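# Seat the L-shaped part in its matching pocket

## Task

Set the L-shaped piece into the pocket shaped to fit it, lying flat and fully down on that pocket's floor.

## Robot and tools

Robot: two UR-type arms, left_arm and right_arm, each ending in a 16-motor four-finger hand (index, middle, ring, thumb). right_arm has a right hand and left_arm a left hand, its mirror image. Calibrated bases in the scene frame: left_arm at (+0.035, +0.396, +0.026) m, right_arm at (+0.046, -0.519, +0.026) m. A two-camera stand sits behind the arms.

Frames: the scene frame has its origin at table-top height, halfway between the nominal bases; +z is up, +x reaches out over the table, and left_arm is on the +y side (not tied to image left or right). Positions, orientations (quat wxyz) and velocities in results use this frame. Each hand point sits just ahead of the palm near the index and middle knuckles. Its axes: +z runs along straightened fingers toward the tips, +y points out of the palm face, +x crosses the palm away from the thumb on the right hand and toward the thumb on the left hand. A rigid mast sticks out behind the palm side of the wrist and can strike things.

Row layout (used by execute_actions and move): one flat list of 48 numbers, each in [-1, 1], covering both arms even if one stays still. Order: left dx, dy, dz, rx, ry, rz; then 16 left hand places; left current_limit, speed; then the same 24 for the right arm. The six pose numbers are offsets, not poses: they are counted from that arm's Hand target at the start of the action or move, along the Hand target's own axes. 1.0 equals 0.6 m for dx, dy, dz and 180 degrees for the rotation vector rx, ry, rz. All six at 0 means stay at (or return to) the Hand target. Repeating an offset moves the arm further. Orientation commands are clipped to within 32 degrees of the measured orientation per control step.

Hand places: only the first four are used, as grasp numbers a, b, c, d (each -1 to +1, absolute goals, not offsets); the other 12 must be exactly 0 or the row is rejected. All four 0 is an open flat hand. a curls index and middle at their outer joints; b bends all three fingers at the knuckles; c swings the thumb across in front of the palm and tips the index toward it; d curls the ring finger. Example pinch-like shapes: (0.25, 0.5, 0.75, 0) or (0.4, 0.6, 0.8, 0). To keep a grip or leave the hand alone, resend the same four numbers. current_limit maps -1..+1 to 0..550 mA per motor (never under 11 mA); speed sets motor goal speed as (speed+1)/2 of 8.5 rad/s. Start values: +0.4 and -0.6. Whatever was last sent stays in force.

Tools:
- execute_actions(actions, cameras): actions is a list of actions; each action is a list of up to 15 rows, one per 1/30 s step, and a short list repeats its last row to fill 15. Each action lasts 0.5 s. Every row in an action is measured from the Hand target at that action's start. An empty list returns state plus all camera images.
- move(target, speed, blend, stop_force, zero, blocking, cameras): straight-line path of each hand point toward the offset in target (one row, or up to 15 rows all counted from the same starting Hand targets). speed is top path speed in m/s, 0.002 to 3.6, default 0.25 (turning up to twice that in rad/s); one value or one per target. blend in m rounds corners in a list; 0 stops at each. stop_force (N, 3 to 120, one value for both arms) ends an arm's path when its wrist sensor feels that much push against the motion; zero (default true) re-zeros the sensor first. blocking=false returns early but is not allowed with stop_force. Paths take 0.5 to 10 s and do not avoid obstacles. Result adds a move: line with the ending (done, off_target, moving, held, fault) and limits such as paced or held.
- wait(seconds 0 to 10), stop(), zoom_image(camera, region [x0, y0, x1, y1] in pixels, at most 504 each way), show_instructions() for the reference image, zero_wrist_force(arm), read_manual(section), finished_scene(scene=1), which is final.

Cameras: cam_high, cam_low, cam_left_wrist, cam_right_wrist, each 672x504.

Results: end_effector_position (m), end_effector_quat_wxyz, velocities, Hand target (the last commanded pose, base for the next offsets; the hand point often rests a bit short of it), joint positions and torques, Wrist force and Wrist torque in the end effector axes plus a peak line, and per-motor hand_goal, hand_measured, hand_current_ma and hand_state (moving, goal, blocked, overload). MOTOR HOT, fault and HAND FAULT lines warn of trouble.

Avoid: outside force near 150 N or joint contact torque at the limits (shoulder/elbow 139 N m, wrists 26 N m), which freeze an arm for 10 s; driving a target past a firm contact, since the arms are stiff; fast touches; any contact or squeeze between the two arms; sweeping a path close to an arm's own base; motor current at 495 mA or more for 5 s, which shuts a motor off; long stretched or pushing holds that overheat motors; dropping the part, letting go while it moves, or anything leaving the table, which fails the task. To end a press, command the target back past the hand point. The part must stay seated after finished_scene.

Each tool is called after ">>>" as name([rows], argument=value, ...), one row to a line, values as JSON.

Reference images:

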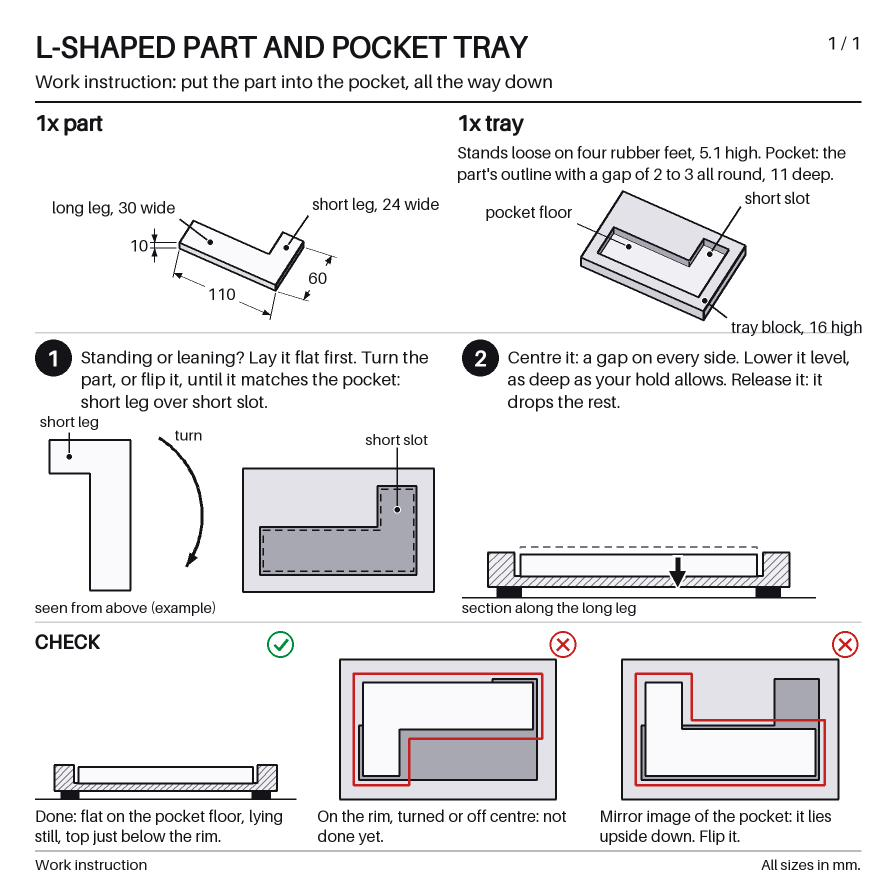

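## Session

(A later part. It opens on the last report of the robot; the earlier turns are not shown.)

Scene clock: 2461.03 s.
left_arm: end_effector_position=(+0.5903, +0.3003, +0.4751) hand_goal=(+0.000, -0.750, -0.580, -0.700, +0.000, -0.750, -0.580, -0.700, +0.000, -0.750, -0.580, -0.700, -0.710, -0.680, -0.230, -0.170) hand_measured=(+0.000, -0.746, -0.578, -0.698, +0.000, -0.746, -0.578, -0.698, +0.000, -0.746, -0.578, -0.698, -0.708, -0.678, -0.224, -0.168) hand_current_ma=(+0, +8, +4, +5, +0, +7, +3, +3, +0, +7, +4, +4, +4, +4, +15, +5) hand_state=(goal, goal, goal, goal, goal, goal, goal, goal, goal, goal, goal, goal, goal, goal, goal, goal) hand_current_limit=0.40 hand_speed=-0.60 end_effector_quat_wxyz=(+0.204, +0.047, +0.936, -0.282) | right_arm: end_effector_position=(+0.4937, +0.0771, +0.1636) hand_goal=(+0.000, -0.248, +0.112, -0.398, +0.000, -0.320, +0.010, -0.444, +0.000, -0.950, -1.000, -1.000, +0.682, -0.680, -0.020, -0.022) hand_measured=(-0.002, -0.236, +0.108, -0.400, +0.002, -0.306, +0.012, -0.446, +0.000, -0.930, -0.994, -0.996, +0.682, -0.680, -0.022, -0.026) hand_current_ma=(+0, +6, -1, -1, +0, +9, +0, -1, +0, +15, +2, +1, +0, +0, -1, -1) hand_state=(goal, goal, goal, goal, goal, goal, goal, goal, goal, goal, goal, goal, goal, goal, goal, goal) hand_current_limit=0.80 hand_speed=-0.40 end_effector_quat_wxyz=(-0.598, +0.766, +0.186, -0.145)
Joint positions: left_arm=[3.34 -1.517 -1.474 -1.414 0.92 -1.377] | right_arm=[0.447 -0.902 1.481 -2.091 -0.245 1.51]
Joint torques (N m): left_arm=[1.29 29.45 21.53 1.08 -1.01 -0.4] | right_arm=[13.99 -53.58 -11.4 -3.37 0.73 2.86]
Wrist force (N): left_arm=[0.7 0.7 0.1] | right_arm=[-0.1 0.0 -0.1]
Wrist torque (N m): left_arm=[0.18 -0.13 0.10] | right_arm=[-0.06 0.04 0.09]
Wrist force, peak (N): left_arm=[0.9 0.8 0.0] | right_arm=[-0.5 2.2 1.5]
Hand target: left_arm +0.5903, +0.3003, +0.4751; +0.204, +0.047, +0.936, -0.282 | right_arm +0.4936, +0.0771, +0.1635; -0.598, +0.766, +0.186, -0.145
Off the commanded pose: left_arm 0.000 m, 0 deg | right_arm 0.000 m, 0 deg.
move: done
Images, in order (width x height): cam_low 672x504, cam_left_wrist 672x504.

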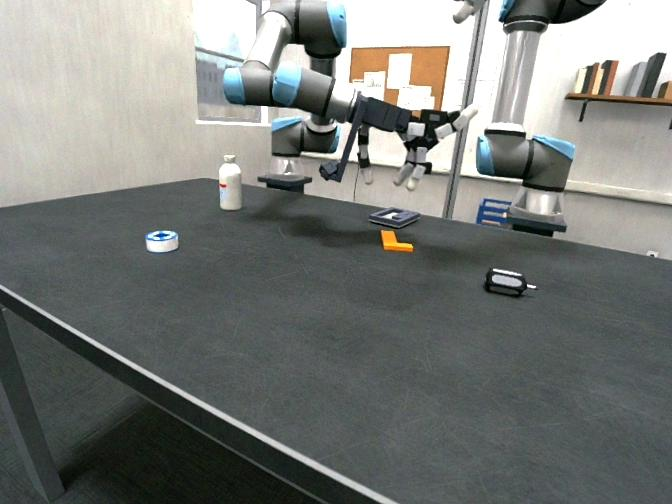

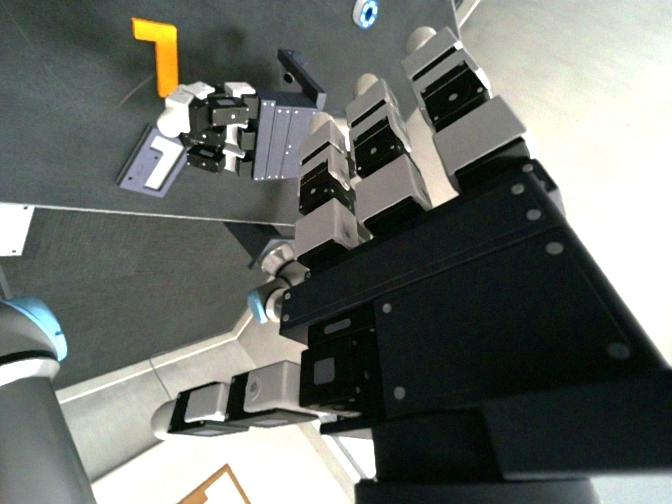

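>>> move(target=[0,0,0,0,0,0, 0,0,0,0,0,0,0,0,0,0,0,0,0,0,0,0, 0.4,-0.6, 0.0070,0.0905,0.0745,-0.0167,0.0221,0.0055, 0.35,0.15,0.84,-0.4,0,0,0,0,0,0,0,0,0,0,0,0, 0.8,-0.4], speed=0.2)

>>> move(target=[0,0,0,0,0,0, 0,0,0,0,0,0,0,0,0,0,0,0,0,0,0,0, 0.4,-0.6, 0,0.0861,0.0263,0,0,0, 0.35,0.15,0.84,-0.4,0,0,0,0,0,0,0,0,0,0,0,0, 0.8,-0.5], speed=0.07, stop_force=3)

>>> move([
  [0,0,0,0,0,0, 0,0,0,0,0,0,0,0,0,0,0,0,0,0,0,0, 0.4,-0.6, 0,0,0,0,0,0, 0.35,0.34,0.84,-0.3,0,0,0,0,0,0,0,0,0,0,0,0, 0.8,-0.85],
  [0,0,0,0,0,0, 0,0,0,0,0,0,0,0,0,0,0,0,0,0,0,0, 0.4,-0.6, 0,0.0024,0.0007,0,0,0, 0.35,0.42,0.84,-0.25,0,0,0,0,0,0,0,0,0,0,0,0, 0.8,-0.85],
], speed=0.04, cameras=["cam_low","cam_left_wrist","cam_right_wrist"])

>>> zoom_image(camera="cam_low", region=[360, 190, 480, 280])

>>> zoom_image(camera="cam_right_wrist", region=[400, 0, 672, 200])

Scene clock: 2508.80 s.
left_arm: end_effector_position=(+0.5903, +0.3003, +0.4751) hand_goal=(+0.000, -0.750, -0.580, -0.700, +0.000, -0.750, -0.580, -0.700, +0.000, -0.750, -0.580, -0.700, -0.710, -0.680, -0.230, -0.170) hand_measured=(+0.000, -0.746, -0.578, -0.698, +0.000, -0.746, -0.578, -0.698, +0.000, -0.746, -0.578, -0.698, -0.708, -0.678, -0.224, -0.168) hand_current_ma=(+0, +8, +4, +5, +0, +7, +3, +3, +0, +7, +4, +4, +4, +4, +15, +5) hand_state=(goal, goal, goal, goal, goal, goal, goal, goal, goal, goal, goal, goal, goal, goal, goal, goal) hand_current_limit=0.40 hand_speed=-0.60 end_effector_quat_wxyz=(+0.204, +0.047, +0.936, -0.282) | right_arm: end_effector_position=(+0.4834, +0.1059, +0.0999) hand_goal=(+0.000, -0.248, +0.112, -0.398, +0.000, -0.320, +0.010, -0.444, +0.000, -0.950, -1.000, -1.000, +0.682, -0.680, -0.020, -0.022) hand_measured=(-0.002, -0.236, +0.108, -0.400, +0.002, -0.306, +0.012, -0.446, +0.000, -0.930, -0.994, -0.996, +0.682, -0.680, -0.022, -0.026) hand_current_ma=(+0, +6, -1, -1, +0, +9, +0, -1, +0, +14, +2, +1, +0, +0, -1, -1) hand_state=(goal, goal, goal, goal, goal, goal, goal, goal, goal, goal, goal, goal, goal, goal, goal, goal) hand_current_limit=0.80 hand_speed=-0.40 end_effector_quat_wxyz=(-0.583, +0.788, +0.162, -0.119)
Joint positions: left_arm=[3.34 -1.517 -1.474 -1.414 0.92 -1.377] | right_arm=[0.501 -0.761 1.51 -2.665 -0.316 1.932]
Joint torques (N m): left_arm=[0.81 30.29 21.67 1.11 -0.9 -0.59] | right_arm=[-8.99 -64 -21.23 -4.11 2.89 -0.72]
Wrist force (N): left_arm=[0.6 0.7 0.1] | right_arm=[-0.4 0.1 -0.3]
Wrist torque (N m): left_arm=[0.17 -0.11 0.09] | right_arm=[0.02 0.07 0.23]
Wrist force, peak (N): left_arm=[0.8 0.7 0.0] | right_arm=[-0.2 -1.8 -1.1]
Hand target: left_arm +0.5903, +0.3003, +0.4751; +0.204, +0.047, +0.936, -0.282 | right_arm +0.4835, +0.1059, +0.1000; -0.583, +0.787, +0.162, -0.118
Off the commanded pose: left_arm 0.000 m, 0 deg | right_arm 0.000 m, 0 deg.
move: done

Scene clock: 2510.60 s.
left_arm: end_effector_position=(+0.5903, +0.3003, +0.4751) hand_goal=(+0.000, -0.750, -0.580, -0.700, +0.000, -0.750, -0.580, -0.700, +0.000, -0.750, -0.580, -0.700, -0.710, -0.680, -0.230, -0.170) hand_measured=(+0.000, -0.746, -0.578, -0.698, +0.000, -0.746, -0.578, -0.698, +0.000, -0.746, -0.578, -0.698, -0.708, -0.678, -0.224, -0.168) hand_current_ma=(+0, +8, +4, +5, +0, +7, +3, +3, +0, +7, +4, +4, +4, +4, +15, +5) hand_state=(goal, goal, goal, goal, goal, goal, goal, goal, goal, goal, goal, goal, goal, goal, goal, goal) hand_current_limit=0.40 hand_speed=-0.60 end_effector_quat_wxyz=(+0.204, +0.047, +0.936, -0.282) | right_arm: end_effector_position=(+0.4836, +0.1059, +0.0460) hand_goal=(+0.000, -0.248, +0.112, -0.398, +0.000, -0.320, +0.010, -0.444, +0.000, -0.950, -1.000, -1.000, +0.682, -0.680, -0.020, -0.022) hand_measured=(-0.002, -0.236, +0.108, -0.400, +0.002, -0.306, +0.012, -0.446, +0.000, -0.930, -0.994, -0.996, +0.682, -0.680, -0.022, -0.026) hand_current_ma=(+0, +6, -1, -1, +0, +9, +0, +0, +0, +14, +2, +1, +0, +0, -1, -1) hand_state=(goal, goal, goal, goal, goal, goal, goal, goal, goal, goal, goal, goal, goal, goal, goal, goal) hand_current_limit=0.80 hand_speed=-0.50 end_effector_quat_wxyz=(-0.583, +0.787, +0.162, -0.118)
Joint positions: left_arm=[3.34 -1.517 -1.474 -1.414 0.92 -1.377] | right_arm=[0.5 -0.671 1.509 -2.756 -0.316 1.931]
Joint torques (N m): left_arm=[0.71 29.72 21.51 1.09 -0.95 -0.55] | right_arm=[0.85 -68.12 -12.94 -1.36 2.21 2.75]
Wrist force (N): left_arm=[0.5 0.6 0.0] | right_arm=[-0.6 0.0 0.1]
Wrist torque (N m): left_arm=[0.18 -0.10 0.08] | right_arm=[-0.04 0.07 0.11]
Wrist force, peak (N): left_arm=[0.8 0.8 0.0] | right_arm=[-0.7 1.0 0.3]
Hand target: left_arm +0.5903, +0.3003, +0.4751; +0.204, +0.047, +0.936, -0.282 | right_arm +0.4836, +0.1059, +0.0460; -0.583, +0.787, +0.162, -0.118
Off the commanded pose: left_arm 0.000 m, 0 deg | right_arm 0.000 m, 0 deg.
move: done

Scene clock: 2512.80 s.
left_arm: end_effector_position=(+0.5903, +0.3003, +0.4751) hand_goal=(+0.000, -0.750, -0.580, -0.700, +0.000, -0.750, -0.580, -0.700, +0.000, -0.750, -0.580, -0.700, -0.710, -0.680, -0.230, -0.170) hand_measured=(+0.000, -0.746, -0.578, -0.698, +0.000, -0.746, -0.578, -0.698, +0.000, -0.746, -0.578, -0.698, -0.708, -0.678, -0.224, -0.168) hand_current_ma=(+0, +8, +4, +5, +0, +7, +3, +3, +0, +7, +4, +4, +4, +4, +15, +5) hand_state=(goal, goal, goal, goal, goal, goal, goal, goal, goal, goal, goal, goal, goal, goal, goal, goal) hand_current_limit=0.40 hand_speed=-0.60 end_effector_quat_wxyz=(+0.204, +0.047, +0.936, -0.282) | right_arm: end_effector_position=(+0.4836, +0.1059, +0.0445) hand_goal=(+0.000, +0.100, +0.046, -0.452, +0.000, +0.122, +0.064, -0.444, +0.000, -0.478, -0.980, -1.000, +0.682, -0.680, -0.020, -0.076) hand_measured=(+0.000, +0.048, +0.034, -0.454, +0.002, -0.210, +0.040, -0.430, +0.000, -0.472, -0.980, -0.996, +0.686, -0.680, -0.026, -0.078) hand_current_ma=(+0, -78, -6, -1, +0, -495, -18, +8, +0, +2, +0, +1, +1, +0, -3, +0) hand_state=(goal, blocked, goal, goal, goal, blocked, blocked, goal, goal, goal, goal, goal, goal, goal, goal, goal) hand_current_limit=0.80 hand_speed=-0.85 end_effector_quat_wxyz=(-0.583, +0.787, +0.162, -0.118)
Joint positions: left_arm=[3.34 -1.517 -1.474 -1.414 0.92 -1.377] | right_arm=[0.5 -0.668 1.509 -2.758 -0.316 1.931]
Joint torques (N m): left_arm=[0.21 30.06 21.72 1.12 -0.93 -0.6] | right_arm=[9.1 -30.59 -21.52 1.1 -4.09 -2.67]
Wrist force (N): left_arm=[0.7 0.5 0.0] | right_arm=[-0.2 -25.6 0.4]
Wrist torque (N m): left_arm=[0.17 -0.13 0.10] | right_arm=[-0.18 0.04 -0.39]
Wrist force, peak (N): left_arm=[0.9 0.6 -0.1] | right_arm=[-0.6 -26.0 0.2]
Hand target: left_arm +0.5903, +0.3003, +0.4751; +0.204, +0.047, +0.936, -0.282 | right_arm +0.4836, +0.1059, +0.0445; -0.583, +0.787, +0.162, -0.118
Off the commanded pose: left_arm 0.000 m, 0 deg | right_arm 0.000 m, 0 deg.
move: done
Images, in order (width x height): cam_low 672x504, cam_left_wrist 672x504, cam_right_wrist 672x504.

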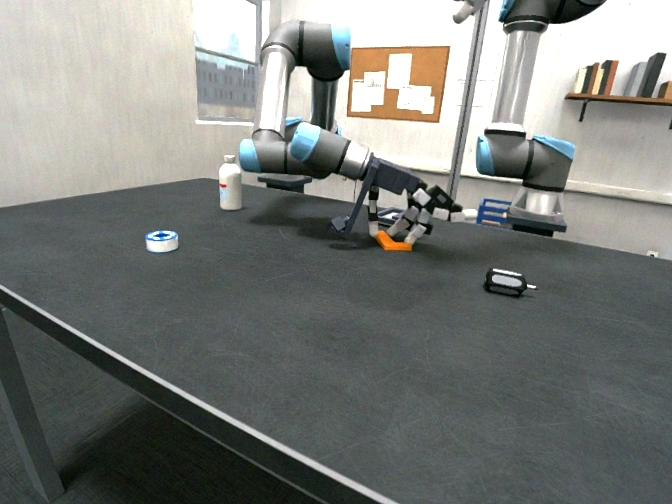

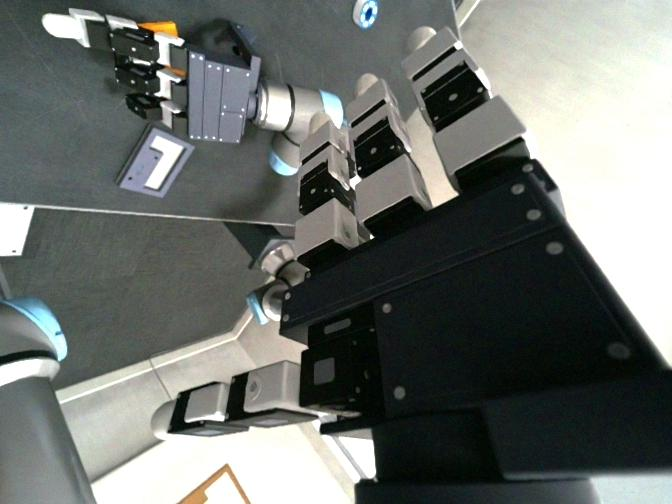

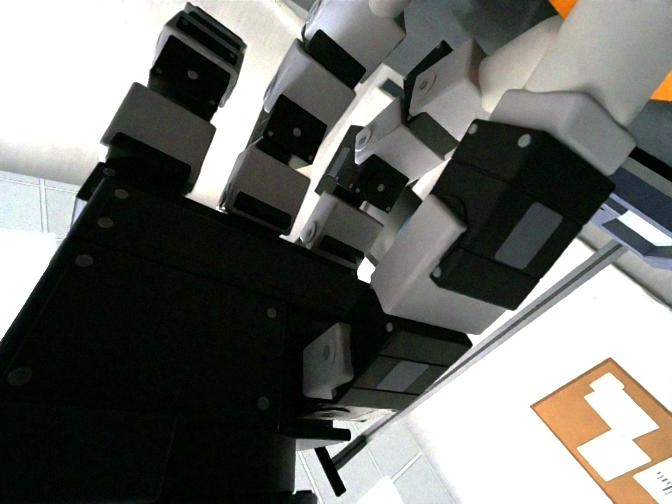

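Scaled by 4.200 from the camera's 672x504 image, which has a finer 960x720 frame.

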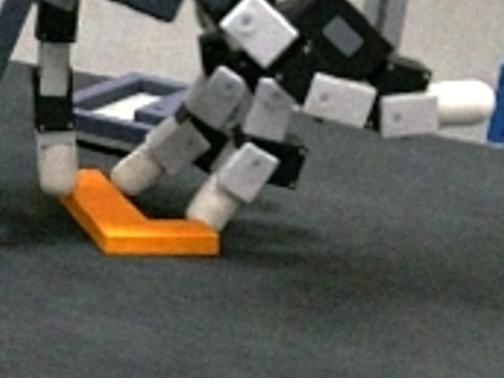

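Scaled by 1.853 from the camera's 672x504 image, which has a finer 960x720 frame.

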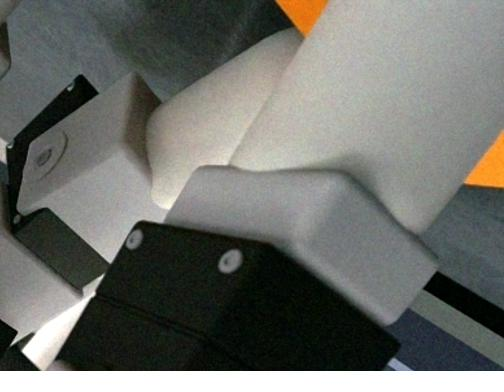

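>>> move(target=[0,0,0,0,0,0, 0,0,0,0,0,0,0,0,0,0,0,0,0,0,0,0, 0.4,-0.6, 0,-0.0064,-0.0019,0,0,0, 0.35,0.34,0.84,-0.3,0,0,0,0,0,0,0,0,0,0,0,0, 0.4,-0.85], speed=0.05, cameras=["cam_low","cam_right_wrist"])

>>> zoom_image(camera="cam_low", region=[360, 190, 480, 280])

Scene clock: 2522.40 s.
left_arm: end_effector_position=(+0.5903, +0.3003, +0.4751) hand_goal=(+0.000, -0.750, -0.580, -0.700, +0.000, -0.750, -0.580, -0.700, +0.000, -0.750, -0.580, -0.700, -0.710, -0.680, -0.230, -0.170) hand_measured=(+0.000, -0.746, -0.578, -0.698, +0.000, -0.746, -0.578, -0.698, +0.000, -0.746, -0.578, -0.698, -0.708, -0.678, -0.224, -0.168) hand_current_ma=(+0, +8, +4, +5, +0, +7, +3, +3, +0, +7, +4, +4, +4, +4, +15, +5) hand_state=(goal, goal, goal, goal, goal, goal, goal, goal, goal, goal, goal, goal, goal, goal, goal, goal) hand_current_limit=0.40 hand_speed=-0.60 end_effector_quat_wxyz=(+0.204, +0.047, +0.936, -0.282) | right_arm: end_effector_position=(+0.4836, +0.1060, +0.0485) hand_goal=(+0.000, -0.002, +0.064, -0.436, +0.000, -0.008, +0.048, -0.444, +0.000, -0.620, -1.000, -1.000, +0.682, -0.680, -0.020, -0.060) hand_measured=(+0.000, +0.004, +0.058, -0.440, +0.000, -0.042, +0.050, -0.442, +0.000, -0.598, -0.992, -0.996, +0.684, -0.680, -0.022, -0.062) hand_current_ma=(+0, +3, -2, -1, +0, +0, +0, +0, +0, +19, +3, +1, +0, +0, -1, -1) hand_state=(goal, goal, goal, goal, goal, overload, goal, goal, goal, blocked, goal, goal, goal, goal, goal, goal) hand_current_limit=0.40 hand_speed=-0.85 end_effector_quat_wxyz=(-0.583, +0.787, +0.162, -0.118)
Joint positions: left_arm=[3.34 -1.517 -1.474 -1.414 0.92 -1.377] | right_arm=[0.5 -0.675 1.51 -2.752 -0.316 1.931]
Joint torques (N m): left_arm=[-0.06 30.14 22.19 1.2 -0.61 -0.78] | right_arm=[13.38 -44.49 -10.14 -4.25 0.08 2.7]
Wrist force (N): left_arm=[0.7 0.5 -0.1] | right_arm=[0.0 -0.9 0.0]
Wrist torque (N m): left_arm=[0.18 -0.12 0.09] | right_arm=[-0.11 -0.01 0.14]
Wrist force, peak (N): left_arm=[1.0 0.7 0.1] | right_arm=[-0.6 -26.1 0.4]
Hand target: left_arm +0.5903, +0.3003, +0.4751; +0.204, +0.047, +0.936, -0.282 | right_arm +0.4836, +0.1060, +0.0485; -0.583, +0.787, +0.162, -0.118
Off the commanded pose: left_arm 0.000 m, 0 deg | right_arm 0.000 m, 0 deg.
HAND FAULT: one or more motors of the hand drew too much current for too long and shut down. This happened once since the last result. The arm does not stop for it. Each such motor holds nothing for 10 seconds from its own shutdown, also while the arm is stopped by a fault of its own. Then it runs to the goal last written, under the current limit last written. A HAND FAULT can take a little off the scene's score.
move: done
Images, in order (width x height): cam_low 672x504, cam_right_wrist 672x504.

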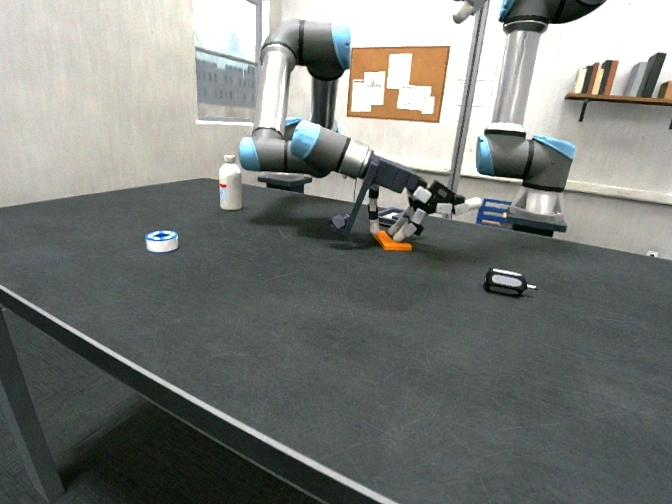

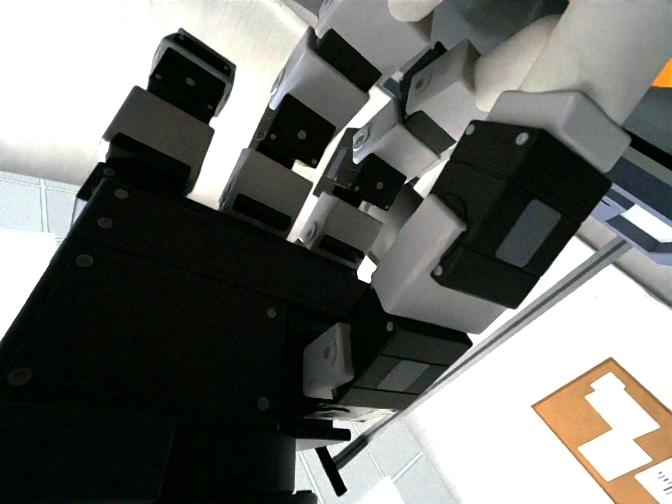

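Scaled by 4.200 from the camera's 672x504 image, which has a finer 960x720 frame.

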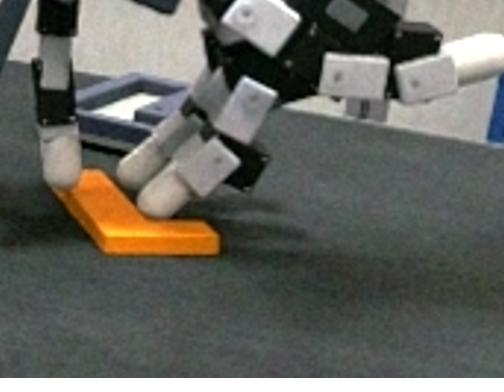

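>>> move(target=[0,0,0,0,0,0, 0,0,0,0,0,0,0,0,0,0,0,0,0,0,0,0, 0.4,-0.6, 0,-0.2,-0.2,0,0,0, 0.35,0.15,0.84,-0.4,0,0,0,0,0,0,0,0,0,0,0,0, 0.6,-0.4], speed=0.2, cameras=["cam_left_wrist"])

>>> zoom_image(camera="cam_left_wrist", region=[90, 0, 210, 115])

Scene clock: 2708.23 s.
left_arm: end_effector_position=(+0.5903, +0.3003, +0.4751) hand_goal=(+0.000, -0.750, -0.580, -0.700, +0.000, -0.750, -0.580, -0.700, +0.000, -0.750, -0.580, -0.700, -0.710, -0.680, -0.230, -0.170) hand_measured=(+0.000, -0.746, -0.578, -0.698, +0.000, -0.746, -0.578, -0.698, +0.000, -0.746, -0.578, -0.698, -0.708, -0.678, -0.224, -0.168) hand_current_ma=(+0, +8, +4, +5, +0, +7, +3, +3, +0, +7, +4, +4, +4, +4, +15, +5) hand_state=(goal, goal, goal, goal, goal, goal, goal, goal, goal, goal, goal, goal, goal, goal, goal, goal) hand_current_limit=0.40 hand_speed=-0.60 end_effector_quat_wxyz=(+0.204, +0.047, +0.936, -0.282) | right_arm: end_effector_position=(+0.5147, +0.0326, +0.1984) hand_goal=(+0.000, -0.248, +0.112, -0.398, +0.000, -0.320, +0.010, -0.444, +0.000, -0.950, -1.000, -1.000, +0.682, -0.680, -0.020, -0.022) hand_measured=(+0.000, -0.236, +0.108, -0.400, +0.000, -0.306, +0.012, -0.442, +0.000, -0.930, -0.994, -0.996, +0.684, -0.680, -0.022, -0.026) hand_current_ma=(+0, +6, -1, -1, +0, +8, +0, +0, +0, +15, +2, +1, +0, +0, +0, -1) hand_state=(goal, goal, goal, goal, goal, goal, goal, goal, goal, goal, goal, goal, goal, goal, goal, goal) hand_current_limit=0.60 hand_speed=-0.40 end_effector_quat_wxyz=(-0.583, +0.787, +0.162, -0.118)
Joint positions: left_arm=[3.34 -1.517 -1.474 -1.414 0.92 -1.377] | right_arm=[0.383 -0.999 1.525 -2.075 -0.297 1.546]
Joint torques (N m): left_arm=[-0.66 29.38 22.86 1.32 -0.67 -0.91] | right_arm=[13.39 -48.38 -11.85 -2.68 3.06 2.67]
Wrist force (N): left_arm=[0.7 0.6 0.0] | right_arm=[0.0 -0.7 -0.1]
Wrist torque (N m): left_arm=[0.18 -0.12 0.09] | right_arm=[-0.13 0.03 0.10]
Wrist force, peak (N): left_arm=[0.9 0.7 -0.1] | right_arm=[-0.1 -2.6 -1.2]
Hand target: left_arm +0.5903, +0.3003, +0.4751; +0.204, +0.047, +0.936, -0.282 | right_arm +0.5146, +0.0326, +0.1984; -0.583, +0.787, +0.162, -0.118
Off the commanded pose: left_arm 0.000 m, 0 deg | right_arm 0.000 m, 0 deg.
move: done
Images, in order (width x height): cam_left_wrist 672x504.

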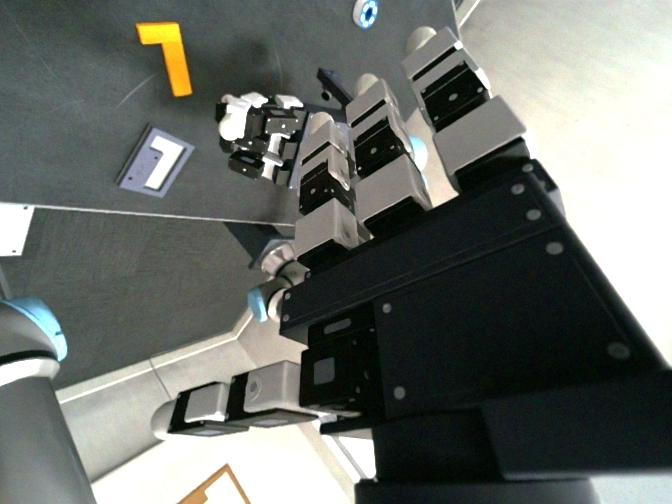

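Scaled by 4.200 from the camera's 672x504 image, which has a finer 960x720 frame.

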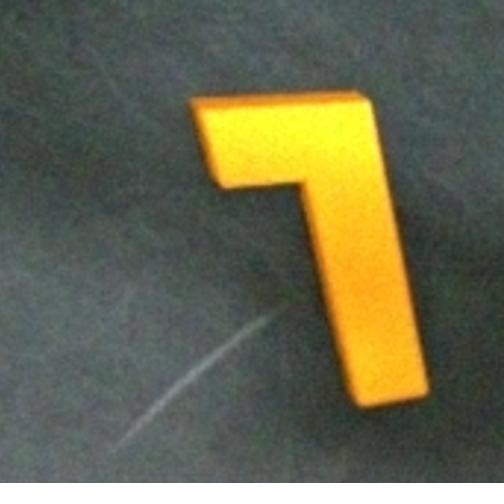

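>>> move(target=[0,0,0,0,0,0, 0,0,0,0,0,0,0,0,0,0,0,0,0,0,0,0, 0.4,-0.6, -0.0188,0.1003,0.1185,0.0167,0.0962,0.0294, 0,-0.3,0.82,0,0,0,0,0,0,0,0,0,0,0,0,0, 0.4,-0.4], speed=0.2)

>>> move(target=[0,0,0,0,0,0, 0,0,0,0,0,0,0,0,0,0,0,0,0,0,0,0, 0.4,-0.6, 0,0.1276,0.0318,0,0,0, 0,-0.3,0.82,0,0,0,0,0,0,0,0,0,0,0,0,0, 0.4,-0.4], speed=0.08, stop_force=3)

>>> move([
  [0,0,0,0,0,0, 0,0,0,0,0,0,0,0,0,0,0,0,0,0,0,0, 0.4,-0.6, -0.0408,-0.0129,0.0517,0,0,0, 0,-0.3,0.82,0,0,0,0,0,0,0,0,0,0,0,0,0, 0.4,-0.4],
  [0,0,0,0,0,0, 0,0,0,0,0,0,0,0,0,0,0,0,0,0,0,0, 0.4,-0.6, -0.0571,-0.0253,0.1016,0,0,0, 0,-0.3,0.82,0,0,0,0,0,0,0,0,0,0,0,0,0, 0.4,-0.4],
], speed=0.05, blend=0.01, cameras=["cam_low","cam_left_wrist"])

>>> zoom_image(camera="cam_left_wrist", region=[80, 0, 220, 130])

Scene clock: 2756.37 s.
left_arm: end_effector_position=(+0.5903, +0.3003, +0.4751) hand_goal=(+0.000, -0.750, -0.580, -0.700, +0.000, -0.750, -0.580, -0.700, +0.000, -0.750, -0.580, -0.700, -0.710, -0.680, -0.230, -0.170) hand_measured=(+0.000, -0.746, -0.578, -0.698, +0.000, -0.746, -0.578, -0.698, +0.000, -0.746, -0.578, -0.698, -0.708, -0.678, -0.224, -0.168) hand_current_ma=(+0, +8, +4, +5, +0, +7, +3, +3, +0, +7, +4, +4, +4, +4, +15, +5) hand_state=(goal, goal, goal, goal, goal, goal, goal, goal, goal, goal, goal, goal, goal, goal, goal, goal) hand_current_limit=0.40 hand_speed=-0.60 end_effector_quat_wxyz=(+0.204, +0.047, +0.936, -0.282) | right_arm: end_effector_position=(+0.4845, +0.0746, +0.1199) hand_goal=(+0.000, -0.868, -0.040, -0.640, +0.000, -1.000, -0.640, -0.946, +0.000, -1.000, -0.580, -0.640, +0.684, -0.680, -0.026, +0.012) hand_measured=(+0.000, -0.848, -0.034, -0.638, +0.000, -0.978, -0.632, -0.942, +0.000, -0.980, -0.580, -0.642, +0.684, -0.680, -0.024, +0.008) hand_current_ma=(+0, +17, +1, +1, +0, +19, +3, +1, +0, +16, +0, +0, +0, +0, +0, -1) hand_state=(goal, blocked, goal, goal, goal, blocked, goal, goal, goal, blocked, goal, goal, goal, goal, goal, goal) hand_current_limit=0.40 hand_speed=-0.40 end_effector_quat_wxyz=(-0.615, +0.787, +0.033, -0.030)
Joint positions: left_arm=[3.34 -1.517 -1.474 -1.414 0.92 -1.377] | right_arm=[0.458 -0.764 1.664 -3.451 -0.45 2.605]
Joint torques (N m): left_arm=[0.16 29.36 22.36 1.17 -0.61 -0.93] | right_arm=[-10.72 -60.93 -30.19 -3.83 0.49 1.6]
Wrist force (N): left_arm=[0.5 0.5 0.0] | right_arm=[-0.1 -0.4 -0.1]
Wrist torque (N m): left_arm=[0.17 -0.10 0.08] | right_arm=[-0.16 -0.01 0.25]
Wrist force, peak (N): left_arm=[0.8 0.8 0.0] | right_arm=[0.2 -2.0 -1.0]
Hand target: left_arm +0.5903, +0.3003, +0.4751; +0.204, +0.047, +0.936, -0.282 | right_arm +0.4846, +0.0746, +0.1200; -0.615, +0.787, +0.033, -0.029
Off the commanded pose: left_arm 0.000 m, 0 deg | right_arm 0.000 m, 0 deg.
move: done

Scene clock: 2758.37 s.
left_arm: end_effector_position=(+0.5903, +0.3003, +0.4751) hand_goal=(+0.000, -0.750, -0.580, -0.700, +0.000, -0.750, -0.580, -0.700, +0.000, -0.750, -0.580, -0.700, -0.710, -0.680, -0.230, -0.170) hand_measured=(+0.000, -0.746, -0.578, -0.698, +0.000, -0.746, -0.578, -0.698, +0.000, -0.746, -0.578, -0.698, -0.708, -0.678, -0.224, -0.168) hand_current_ma=(+0, +8, +4, +5, +0, +7, +3, +3, +0, +7, +4, +4, +4, +4, +15, +5) hand_state=(goal, goal, goal, goal, goal, goal, goal, goal, goal, goal, goal, goal, goal, goal, goal, goal) hand_current_limit=0.40 hand_speed=-0.60 end_effector_quat_wxyz=(+0.204, +0.047, +0.936, -0.282) | right_arm: end_effector_position=(+0.4841, +0.0745, +0.0411) hand_goal=(+0.000, -0.868, -0.040, -0.640, +0.000, -1.000, -0.640, -0.946, +0.000, -1.000, -0.580, -0.640, +0.684, -0.680, -0.026, +0.012) hand_measured=(+0.000, -0.848, -0.034, -0.638, +0.000, -0.978, -0.632, -0.942, +0.000, -0.980, -0.580, -0.642, +0.684, -0.680, -0.024, +0.008) hand_current_ma=(+0, +16, +1, +1, +0, +19, +3, +1, +0, +16, +0, +0, +0, +0, +0, -1) hand_state=(goal, blocked, goal, goal, goal, blocked, goal, goal, goal, blocked, goal, goal, goal, goal, goal, goal) hand_current_limit=0.40 hand_speed=-0.40 end_effector_quat_wxyz=(-0.615, +0.787, +0.033, -0.029)
Joint positions: left_arm=[3.34 -1.517 -1.474 -1.414 0.92 -1.377] | right_arm=[0.458 -0.611 1.64 -3.58 -0.451 2.606]
Joint torques (N m): left_arm=[-0.66 29.17 23.44 1.37 -0.57 -0.97] | right_arm=[14.07 -65.52 -4.49 -1.48 -0.19 2.39]
Wrist force (N): left_arm=[0.7 0.7 0.0] | right_arm=[0.0 -0.5 -0.3]
Wrist torque (N m): left_arm=[0.19 -0.12 0.09] | right_arm=[-0.13 -0.01 0.17]
Wrist force, peak (N): left_arm=[0.8 0.6 0.1] | right_arm=[0.0 -1.7 -0.2]
Hand target: left_arm +0.5903, +0.3003, +0.4751; +0.204, +0.047, +0.936, -0.282 | right_arm +0.4841, +0.0745, +0.0411; -0.615, +0.787, +0.033, -0.029
Off the commanded pose: left_arm 0.000 m, 0 deg | right_arm 0.000 m, 0 deg.
move: done

Scene clock: 2760.13 s.
left_arm: end_effector_position=(+0.5903, +0.3003, +0.4751) hand_goal=(+0.000, -0.750, -0.580, -0.700, +0.000, -0.750, -0.580, -0.700, +0.000, -0.750, -0.580, -0.700, -0.710, -0.680, -0.230, -0.170) hand_measured=(+0.000, -0.746, -0.578, -0.698, +0.000, -0.746, -0.578, -0.698, +0.000, -0.746, -0.578, -0.698, -0.708, -0.678, -0.224, -0.168) hand_current_ma=(+0, +8, +4, +5, +0, +7, +3, +3, +0, +7, +4, +4, +4, +4, +15, +5) hand_state=(goal, goal, goal, goal, goal, goal, goal, goal, goal, goal, goal, goal, goal, goal, goal, goal) hand_current_limit=0.40 hand_speed=-0.60 end_effector_quat_wxyz=(+0.204, +0.047, +0.936, -0.282) | right_arm: end_effector_position=(+0.4444, +0.1342, +0.0412) hand_goal=(+0.000, -0.868, -0.040, -0.640, +0.000, -1.000, -0.640, -0.946, +0.000, -1.000, -0.580, -0.640, +0.684, -0.680, -0.026, +0.012) hand_measured=(+0.000, -0.848, -0.034, -0.638, +0.000, -0.978, -0.632, -0.942, +0.000, -0.980, -0.580, -0.642, +0.684, -0.680, -0.024, +0.008) hand_current_ma=(+0, +16, +1, +1, +0, +19, +3, +1, +0, +16, +0, +0, +0, +0, +0, -1) hand_state=(goal, blocked, goal, goal, goal, blocked, goal, goal, goal, blocked, goal, goal, goal, goal, goal, goal) hand_current_limit=0.40 hand_speed=-0.40 end_effector_quat_wxyz=(-0.615, +0.787, +0.033, -0.030) end_effector_velocity=(+0.001, -0.002, +0.000) end_effector_angular_velocity=(+0.000, -0.003, +0.001)
Joint positions: left_arm=[3.34 -1.517 -1.474 -1.414 0.92 -1.377] | right_arm=[0.576 -0.574 1.566 -3.653 -0.552 2.73]
Joint velocities: left_arm=[within noise] | right_arm=[-0.003 -0.001 0.004 0 0.003 -0.006]
Joint torques (N m): left_arm=[-0.59 29.03 22.55 1.37 -0.49 -0.99] | right_arm=[-9.22 -64.5 -4.66 -2.32 2.12 -3.03]
Wrist force (N): left_arm=[0.7 0.4 0.2] | right_arm=[0.0 0.1 -0.7]
Wrist torque (N m): left_arm=[0.13 -0.12 0.10] | right_arm=[-0.04 0.01 0.13]
Wrist force, peak (N): left_arm=[1.0 0.8 0.1] | right_arm=[0.5 -0.5 -0.6]
Hand target: left_arm +0.5903, +0.3003, +0.4751; +0.204, +0.047, +0.936, -0.282 | right_arm +0.4445, +0.1341, +0.0413; -0.615, +0.787, +0.033, -0.029
Off the commanded pose: left_arm 0.000 m, 0 deg | right_arm 0.000 m, 0 deg.
move: done
Images, in order (width x height): cam_low 672x504, cam_left_wrist 672x504.

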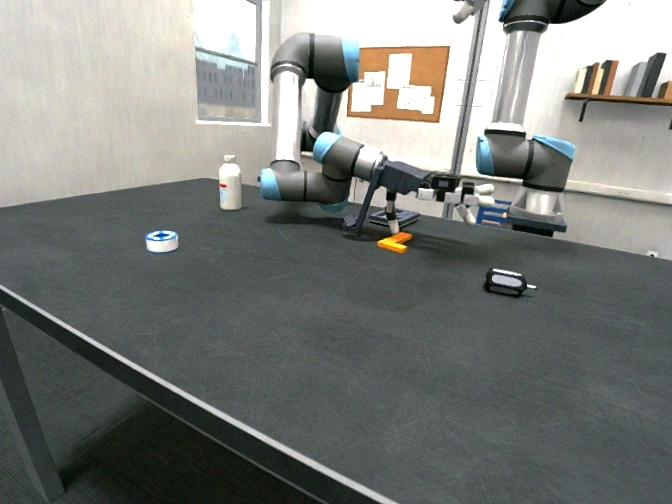

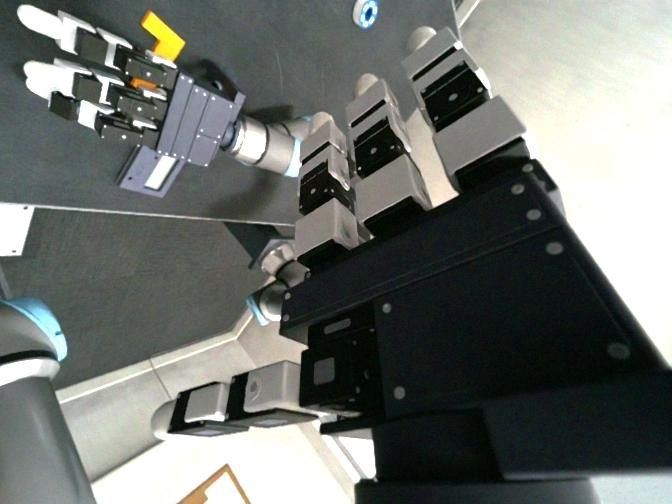

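Scaled by 3.600 from the camera's 672x504 image, which has a finer 960x720 frame.

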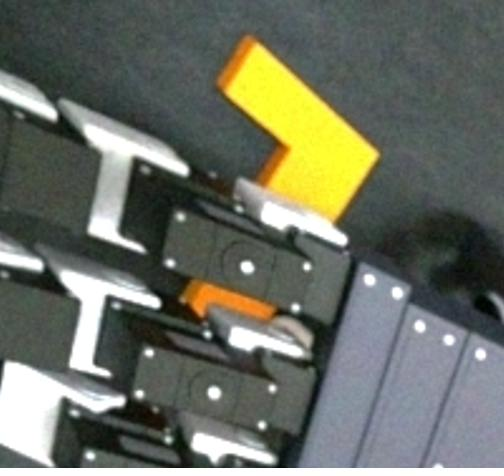

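>>> move([
  [0,0,0,0,0,0, 0,0,0,0,0,0,0,0,0,0,0,0,0,0,0,0, 0.4,-0.6, 0,-0.1,-0.05,0,0,0, 0,-0.3,0.82,0,0,0,0,0,0,0,0,0,0,0,0,0, 0.4,-0.4],
  [0,0,0,0,0,0, 0,0,0,0,0,0,0,0,0,0,0,0,0,0,0,0, 0.4,-0.6, 0,-0.15,-0.27,0,0,0, 0.35,0.15,0.84,-0.4,0,0,0,0,0,0,0,0,0,0,0,0, 0.4,-0.4],
], speed=0.25, blend=0.02, cameras=["cam_left_wrist"])

>>> zoom_image(camera="cam_left_wrist", region=[95, 0, 215, 115])

Scene clock: 2772.60 s.
left_arm: end_effector_position=(+0.5903, +0.3003, +0.4751) hand_goal=(+0.000, -0.750, -0.580, -0.700, +0.000, -0.750, -0.580, -0.700, +0.000, -0.750, -0.580, -0.700, -0.710, -0.680, -0.230, -0.170) hand_measured=(+0.000, -0.746, -0.578, -0.698, +0.000, -0.746, -0.578, -0.698, +0.000, -0.746, -0.578, -0.698, -0.708, -0.678, -0.224, -0.168) hand_current_ma=(+0, +8, +4, +5, +0, +7, +3, +3, +0, +7, +4, +4, +4, +4, +15, +5) hand_state=(goal, goal, goal, goal, goal, goal, goal, goal, goal, goal, goal, goal, goal, goal, goal, goal) hand_current_limit=0.40 hand_speed=-0.60 end_effector_quat_wxyz=(+0.204, +0.047, +0.936, -0.282) | right_arm: end_effector_position=(+0.4571, -0.0007, +0.1678) hand_goal=(+0.000, -0.248, +0.112, -0.398, +0.000, -0.320, +0.010, -0.444, +0.000, -0.950, -1.000, -1.000, +0.682, -0.680, -0.020, -0.022) hand_measured=(+0.000, -0.244, +0.110, -0.400, +0.000, -0.316, +0.008, -0.446, +0.000, -0.942, -0.994, -0.996, +0.684, -0.680, -0.022, -0.020) hand_current_ma=(+0, +1, +0, -1, +0, +1, +0, -1, +0, +3, +2, +1, +0, +0, -1, +0) hand_state=(goal, goal, goal, goal, goal, goal, goal, goal, goal, goal, goal, goal, goal, goal, goal, goal) hand_current_limit=0.40 hand_speed=-0.40 end_effector_quat_wxyz=(-0.615, +0.787, +0.033, -0.029)
Joint positions: left_arm=[3.34 -1.517 -1.474 -1.414 0.92 -1.377] | right_arm=[0.358 -0.991 1.911 -3.33 -0.371 2.451]
Joint torques (N m): left_arm=[-0.42 29.5 23.38 1.3 -0.44 -1.01] | right_arm=[-8.04 -43.96 -10.5 -1.04 2.15 -1.76]
Wrist force (N): left_arm=[0.9 0.7 0.0] | right_arm=[0.1 -0.6 0.2]
Wrist torque (N m): left_arm=[0.19 -0.15 0.11] | right_arm=[-0.15 -0.02 0.10]
Wrist force, peak (N): left_arm=[0.9 0.7 0.1] | right_arm=[0.1 -1.1 -1.9]
Hand target: left_arm +0.5903, +0.3003, +0.4751; +0.204, +0.047, +0.936, -0.282 | right_arm +0.4571, -0.0007, +0.1678; -0.615, +0.787, +0.033, -0.029
Off the commanded pose: left_arm 0.000 m, 0 deg | right_arm 0.000 m, 0 deg.
move: done
Images, in order (width x height): cam_left_wrist 672x504.

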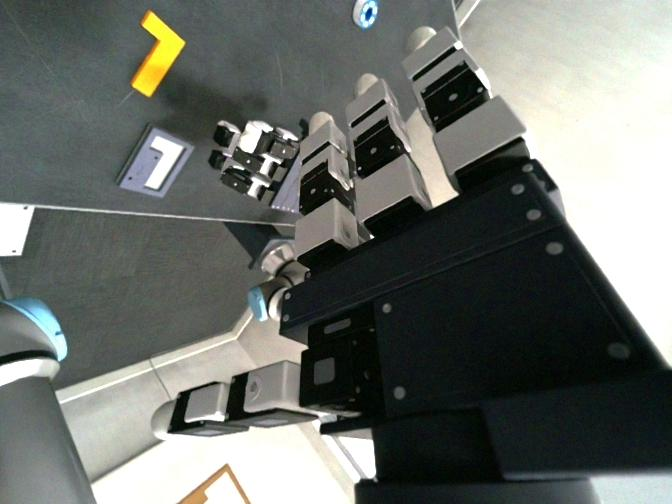

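Scaled by 4.200 from the camera's 672x504 image, which has a finer 960x720 frame.

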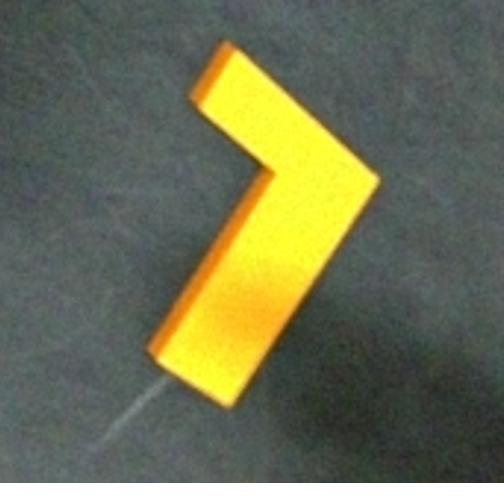

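>>> move(target=[0,0,0,0,0,0, 0,0,0,0,0,0,0,0,0,0,0,0,0,0,0,0, 0.4,-0.6, 0.0778,0.0613,0.2217,0.0111,0.0906,0.0226, 0.35,0.15,0.84,-0.4,0,0,0,0,0,0,0,0,0,0,0,0, 0.6,-0.4], speed=0.2)

>>> move(target=[0,0,0,0,0,0, 0,0,0,0,0,0,0,0,0,0,0,0,0,0,0,0, 0.4,-0.6, 0,0.0848,0.018,0,0,0, 0.35,0.15,0.84,-0.4,0,0,0,0,0,0,0,0,0,0,0,0, 0.6,-0.5], speed=0.07, stop_force=3)

>>> move([
  [0,0,0,0,0,0, 0,0,0,0,0,0,0,0,0,0,0,0,0,0,0,0, 0.4,-0.6, 0,0,0,0,0,0, 0.35,0.30,0.84,-0.4,0,0,0,0,0,0,0,0,0,0,0,0, 0.6,-0.85],
  [0,0,0,0,0,0, 0,0,0,0,0,0,0,0,0,0,0,0,0,0,0,0, 0.4,-0.6, 0,0.0008,0.0002,0,0,0, 0.33,0.38,0.84,-0.25,0,0,0,0,0,0,0,0,0,0,0,0, 0.6,-0.85],
], speed=0.04, cameras=["cam_low","cam_left_wrist","cam_right_wrist"])

>>> zoom_image(camera="cam_low", region=[350, 190, 470, 280])

>>> zoom_image(camera="cam_right_wrist", region=[400, 0, 672, 200])

Scene clock: 2800.67 s.
left_arm: end_effector_position=(+0.5903, +0.3003, +0.4751) hand_goal=(+0.000, -0.750, -0.580, -0.700, +0.000, -0.750, -0.580, -0.700, +0.000, -0.750, -0.580, -0.700, -0.710, -0.680, -0.230, -0.170) hand_measured=(+0.000, -0.746, -0.578, -0.698, +0.000, -0.746, -0.578, -0.698, +0.000, -0.746, -0.578, -0.698, -0.708, -0.678, -0.224, -0.168) hand_current_ma=(+0, +8, +4, +5, +0, +7, +3, +3, +0, +7, +4, +4, +4, +4, +15, +5) hand_state=(goal, goal, goal, goal, goal, goal, goal, goal, goal, goal, goal, goal, goal, goal, goal, goal) hand_current_limit=0.40 hand_speed=-0.60 end_effector_quat_wxyz=(+0.204, +0.047, +0.936, -0.282) | right_arm: end_effector_position=(+0.4926, +0.1230, +0.0996) hand_goal=(+0.000, -0.248, +0.112, -0.398, +0.000, -0.320, +0.010, -0.444, +0.000, -0.950, -1.000, -1.000, +0.682, -0.680, -0.020, -0.022) hand_measured=(+0.000, -0.244, +0.110, -0.400, +0.000, -0.316, +0.008, -0.446, +0.000, -0.942, -0.994, -0.996, +0.684, -0.680, -0.022, -0.020) hand_current_ma=(+0, +1, +0, -1, +0, +1, +0, -1, +0, +3, +2, +1, +0, +0, -1, +0) hand_state=(goal, goal, goal, goal, goal, goal, goal, goal, goal, goal, goal, goal, goal, goal, goal, goal) hand_current_limit=0.60 hand_speed=-0.40 end_effector_quat_wxyz=(-0.625, +0.774, -0.083, +0.060)
Joint positions: left_arm=[3.34 -1.517 -1.474 -1.414 0.92 -1.377] | right_arm=[0.56 -0.668 1.605 -3.78 -0.799 2.941]
Joint torques (N m): left_arm=[-1.39 29.31 23.17 1.4 -0.38 -1.12] | right_arm=[-2.86 -56.74 -13.38 -2.73 -0.94 -1.28]
Wrist force (N): left_arm=[0.7 0.5 0.1] | right_arm=[-0.2 -0.6 -0.3]
Wrist torque (N m): left_arm=[0.15 -0.12 0.10] | right_arm=[-0.12 0.04 0.21]
Wrist force, peak (N): left_arm=[0.9 0.7 0.1] | right_arm=[-0.1 -1.0 -1.7]
Hand target: left_arm +0.5903, +0.3003, +0.4751; +0.204, +0.047, +0.936, -0.282 | right_arm +0.4926, +0.1230, +0.0996; -0.625, +0.774, -0.083, +0.060
Off the commanded pose: left_arm 0.000 m, 0 deg | right_arm 0.000 m, 0 deg.
move: done

Scene clock: 2802.43 s.
left_arm: end_effector_position=(+0.5903, +0.3003, +0.4751) hand_goal=(+0.000, -0.750, -0.580, -0.700, +0.000, -0.750, -0.580, -0.700, +0.000, -0.750, -0.580, -0.700, -0.710, -0.680, -0.230, -0.170) hand_measured=(+0.000, -0.746, -0.578, -0.698, +0.000, -0.746, -0.578, -0.698, +0.000, -0.746, -0.578, -0.698, -0.708, -0.678, -0.224, -0.168) hand_current_ma=(+0, +8, +4, +5, +0, +7, +3, +3, +0, +7, +4, +4, +4, +4, +15, +5) hand_state=(goal, goal, goal, goal, goal, goal, goal, goal, goal, goal, goal, goal, goal, goal, goal, goal) hand_current_limit=0.40 hand_speed=-0.60 end_effector_quat_wxyz=(+0.204, +0.047, +0.936, -0.282) | right_arm: end_effector_position=(+0.4921, +0.1230, +0.0476) hand_goal=(+0.000, -0.248, +0.112, -0.398, +0.000, -0.320, +0.010, -0.444, +0.000, -0.950, -1.000, -1.000, +0.682, -0.680, -0.020, -0.022) hand_measured=(+0.000, -0.244, +0.110, -0.400, +0.000, -0.316, +0.008, -0.446, +0.000, -0.942, -0.994, -0.996, +0.684, -0.680, -0.022, -0.020) hand_current_ma=(+0, +1, +0, -1, +0, +1, +0, -1, +0, +3, +2, +1, +0, +0, -1, +0) hand_state=(goal, goal, goal, goal, goal, goal, goal, goal, goal, goal, goal, goal, goal, goal, goal, goal) hand_current_limit=0.60 hand_speed=-0.50 end_effector_quat_wxyz=(-0.625, +0.774, -0.083, +0.060)
Joint positions: left_arm=[3.34 -1.517 -1.474 -1.414 0.92 -1.377] | right_arm=[0.56 -0.567 1.581 -3.858 -0.799 2.942]
Joint torques (N m): left_arm=[-1.26 28.87 23.42 1.3 -0.28 -1.26] | right_arm=[12.53 -66.55 -3.52 -1.37 -0.43 1.86]
Wrist force (N): left_arm=[0.8 0.5 0.1] | right_arm=[0.0 -0.4 -0.5]
Wrist torque (N m): left_arm=[0.16 -0.13 0.11] | right_arm=[-0.07 0.03 0.20]
Wrist force, peak (N): left_arm=[0.9 0.6 0.1] | right_arm=[0.0 -1.6 -0.4]
Hand target: left_arm +0.5903, +0.3003, +0.4751; +0.204, +0.047, +0.936, -0.282 | right_arm +0.4921, +0.1230, +0.0476; -0.625, +0.774, -0.083, +0.060
Off the commanded pose: left_arm 0.000 m, 0 deg | right_arm 0.000 m, 0 deg.
move: done

Scene clock: 2804.57 s.
left_arm: end_effector_position=(+0.5903, +0.3003, +0.4751) hand_goal=(+0.000, -0.750, -0.580, -0.700, +0.000, -0.750, -0.580, -0.700, +0.000, -0.750, -0.580, -0.700, -0.710, -0.680, -0.230, -0.170) hand_measured=(+0.000, -0.746, -0.578, -0.698, +0.000, -0.746, -0.578, -0.698, +0.000, -0.746, -0.578, -0.698, -0.708, -0.678, -0.224, -0.168) hand_current_ma=(+0, +8, +4, +5, +0, +7, +3, +3, +0, +7, +4, +4, +4, +4, +15, +5) hand_state=(goal, goal, goal, goal, goal, goal, goal, goal, goal, goal, goal, goal, goal, goal, goal, goal) hand_current_limit=0.40 hand_speed=-0.60 end_effector_quat_wxyz=(+0.204, +0.047, +0.936, -0.282) | right_arm: end_effector_position=(+0.4921, +0.1230, +0.0471) hand_goal=(+0.000, +0.048, +0.040, -0.462, +0.000, +0.048, +0.024, -0.474, +0.000, -0.536, -0.980, -1.000, +0.684, -0.680, -0.020, -0.070) hand_measured=(+0.000, +0.018, +0.034, -0.462, +0.000, -0.010, +0.016, -0.474, +0.000, -0.528, -0.980, -0.996, +0.684, -0.680, -0.030, -0.074) hand_current_ma=(+0, -32, -2, +0, +0, -94, -3, +0, +0, +3, +0, +1, +0, +0, -6, -1) hand_state=(goal, blocked, goal, goal, goal, blocked, goal, goal, goal, goal, goal, goal, goal, goal, goal, goal) hand_current_limit=0.60 hand_speed=-0.85 end_effector_quat_wxyz=(-0.625, +0.774, -0.083, +0.060)
Joint positions: left_arm=[3.34 -1.517 -1.474 -1.414 0.92 -1.377] | right_arm=[0.56 -0.566 1.581 -3.859 -0.799 2.942]
Joint torques (N m): left_arm=[-1.59 29.42 23.56 1.34 -0.51 -1.17] | right_arm=[12.24 -42.09 -21.61 -2.15 -1.27 0.87]
Wrist force (N): left_arm=[0.6 0.5 0.2] | right_arm=[0.0 -4.8 0.2]
Wrist torque (N m): left_arm=[0.15 -0.10 0.09] | right_arm=[-0.20 0.01 0.15]
Wrist force, peak (N): left_arm=[0.7 0.8 0.0] | right_arm=[-0.1 -5.4 0.1]
Hand target: left_arm +0.5903, +0.3003, +0.4751; +0.204, +0.047, +0.936, -0.282 | right_arm +0.4921, +0.1230, +0.0471; -0.625, +0.774, -0.083, +0.060
Off the commanded pose: left_arm 0.000 m, 0 deg | right_arm 0.000 m, 0 deg.
move: done
Images, in order (width x height): cam_low 672x504, cam_left_wrist 672x504, cam_right_wrist 672x504.

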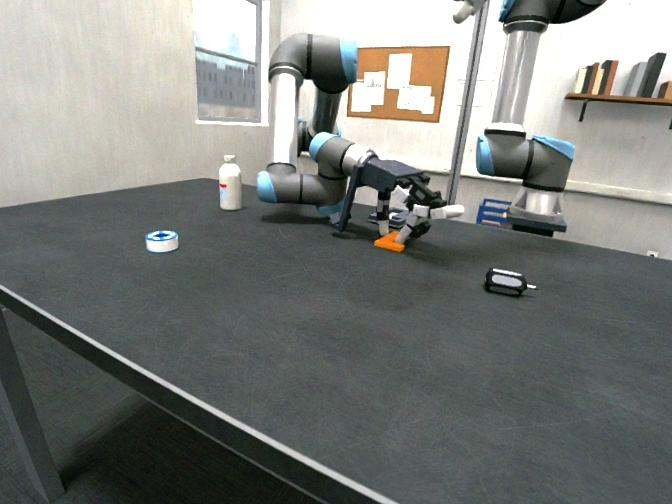

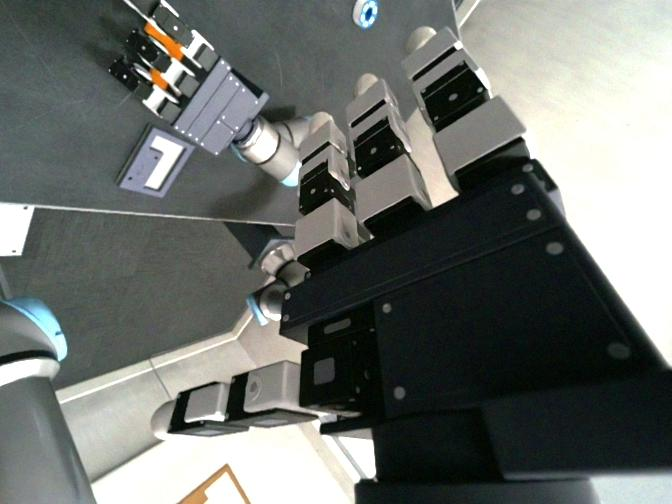

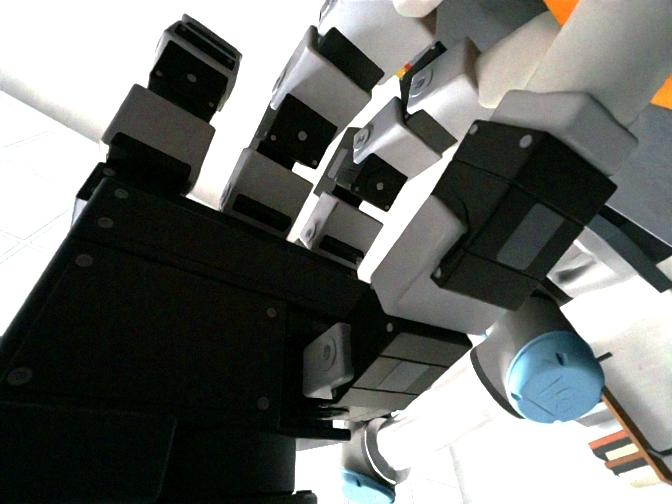

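Scaled by 4.200 from the camera's 672x504 image, which has a finer 960x720 frame.

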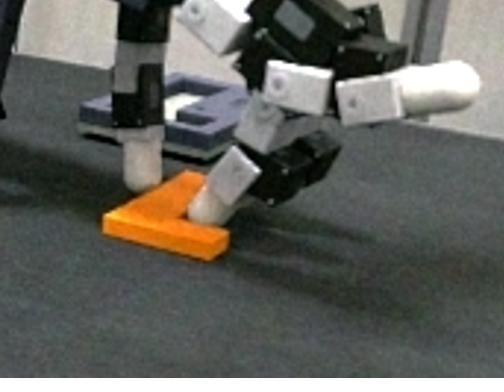

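Scaled by 1.853 from the camera's 672x504 image, which has a finer 960x720 frame.

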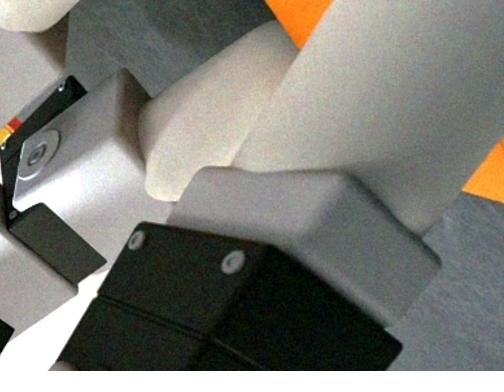

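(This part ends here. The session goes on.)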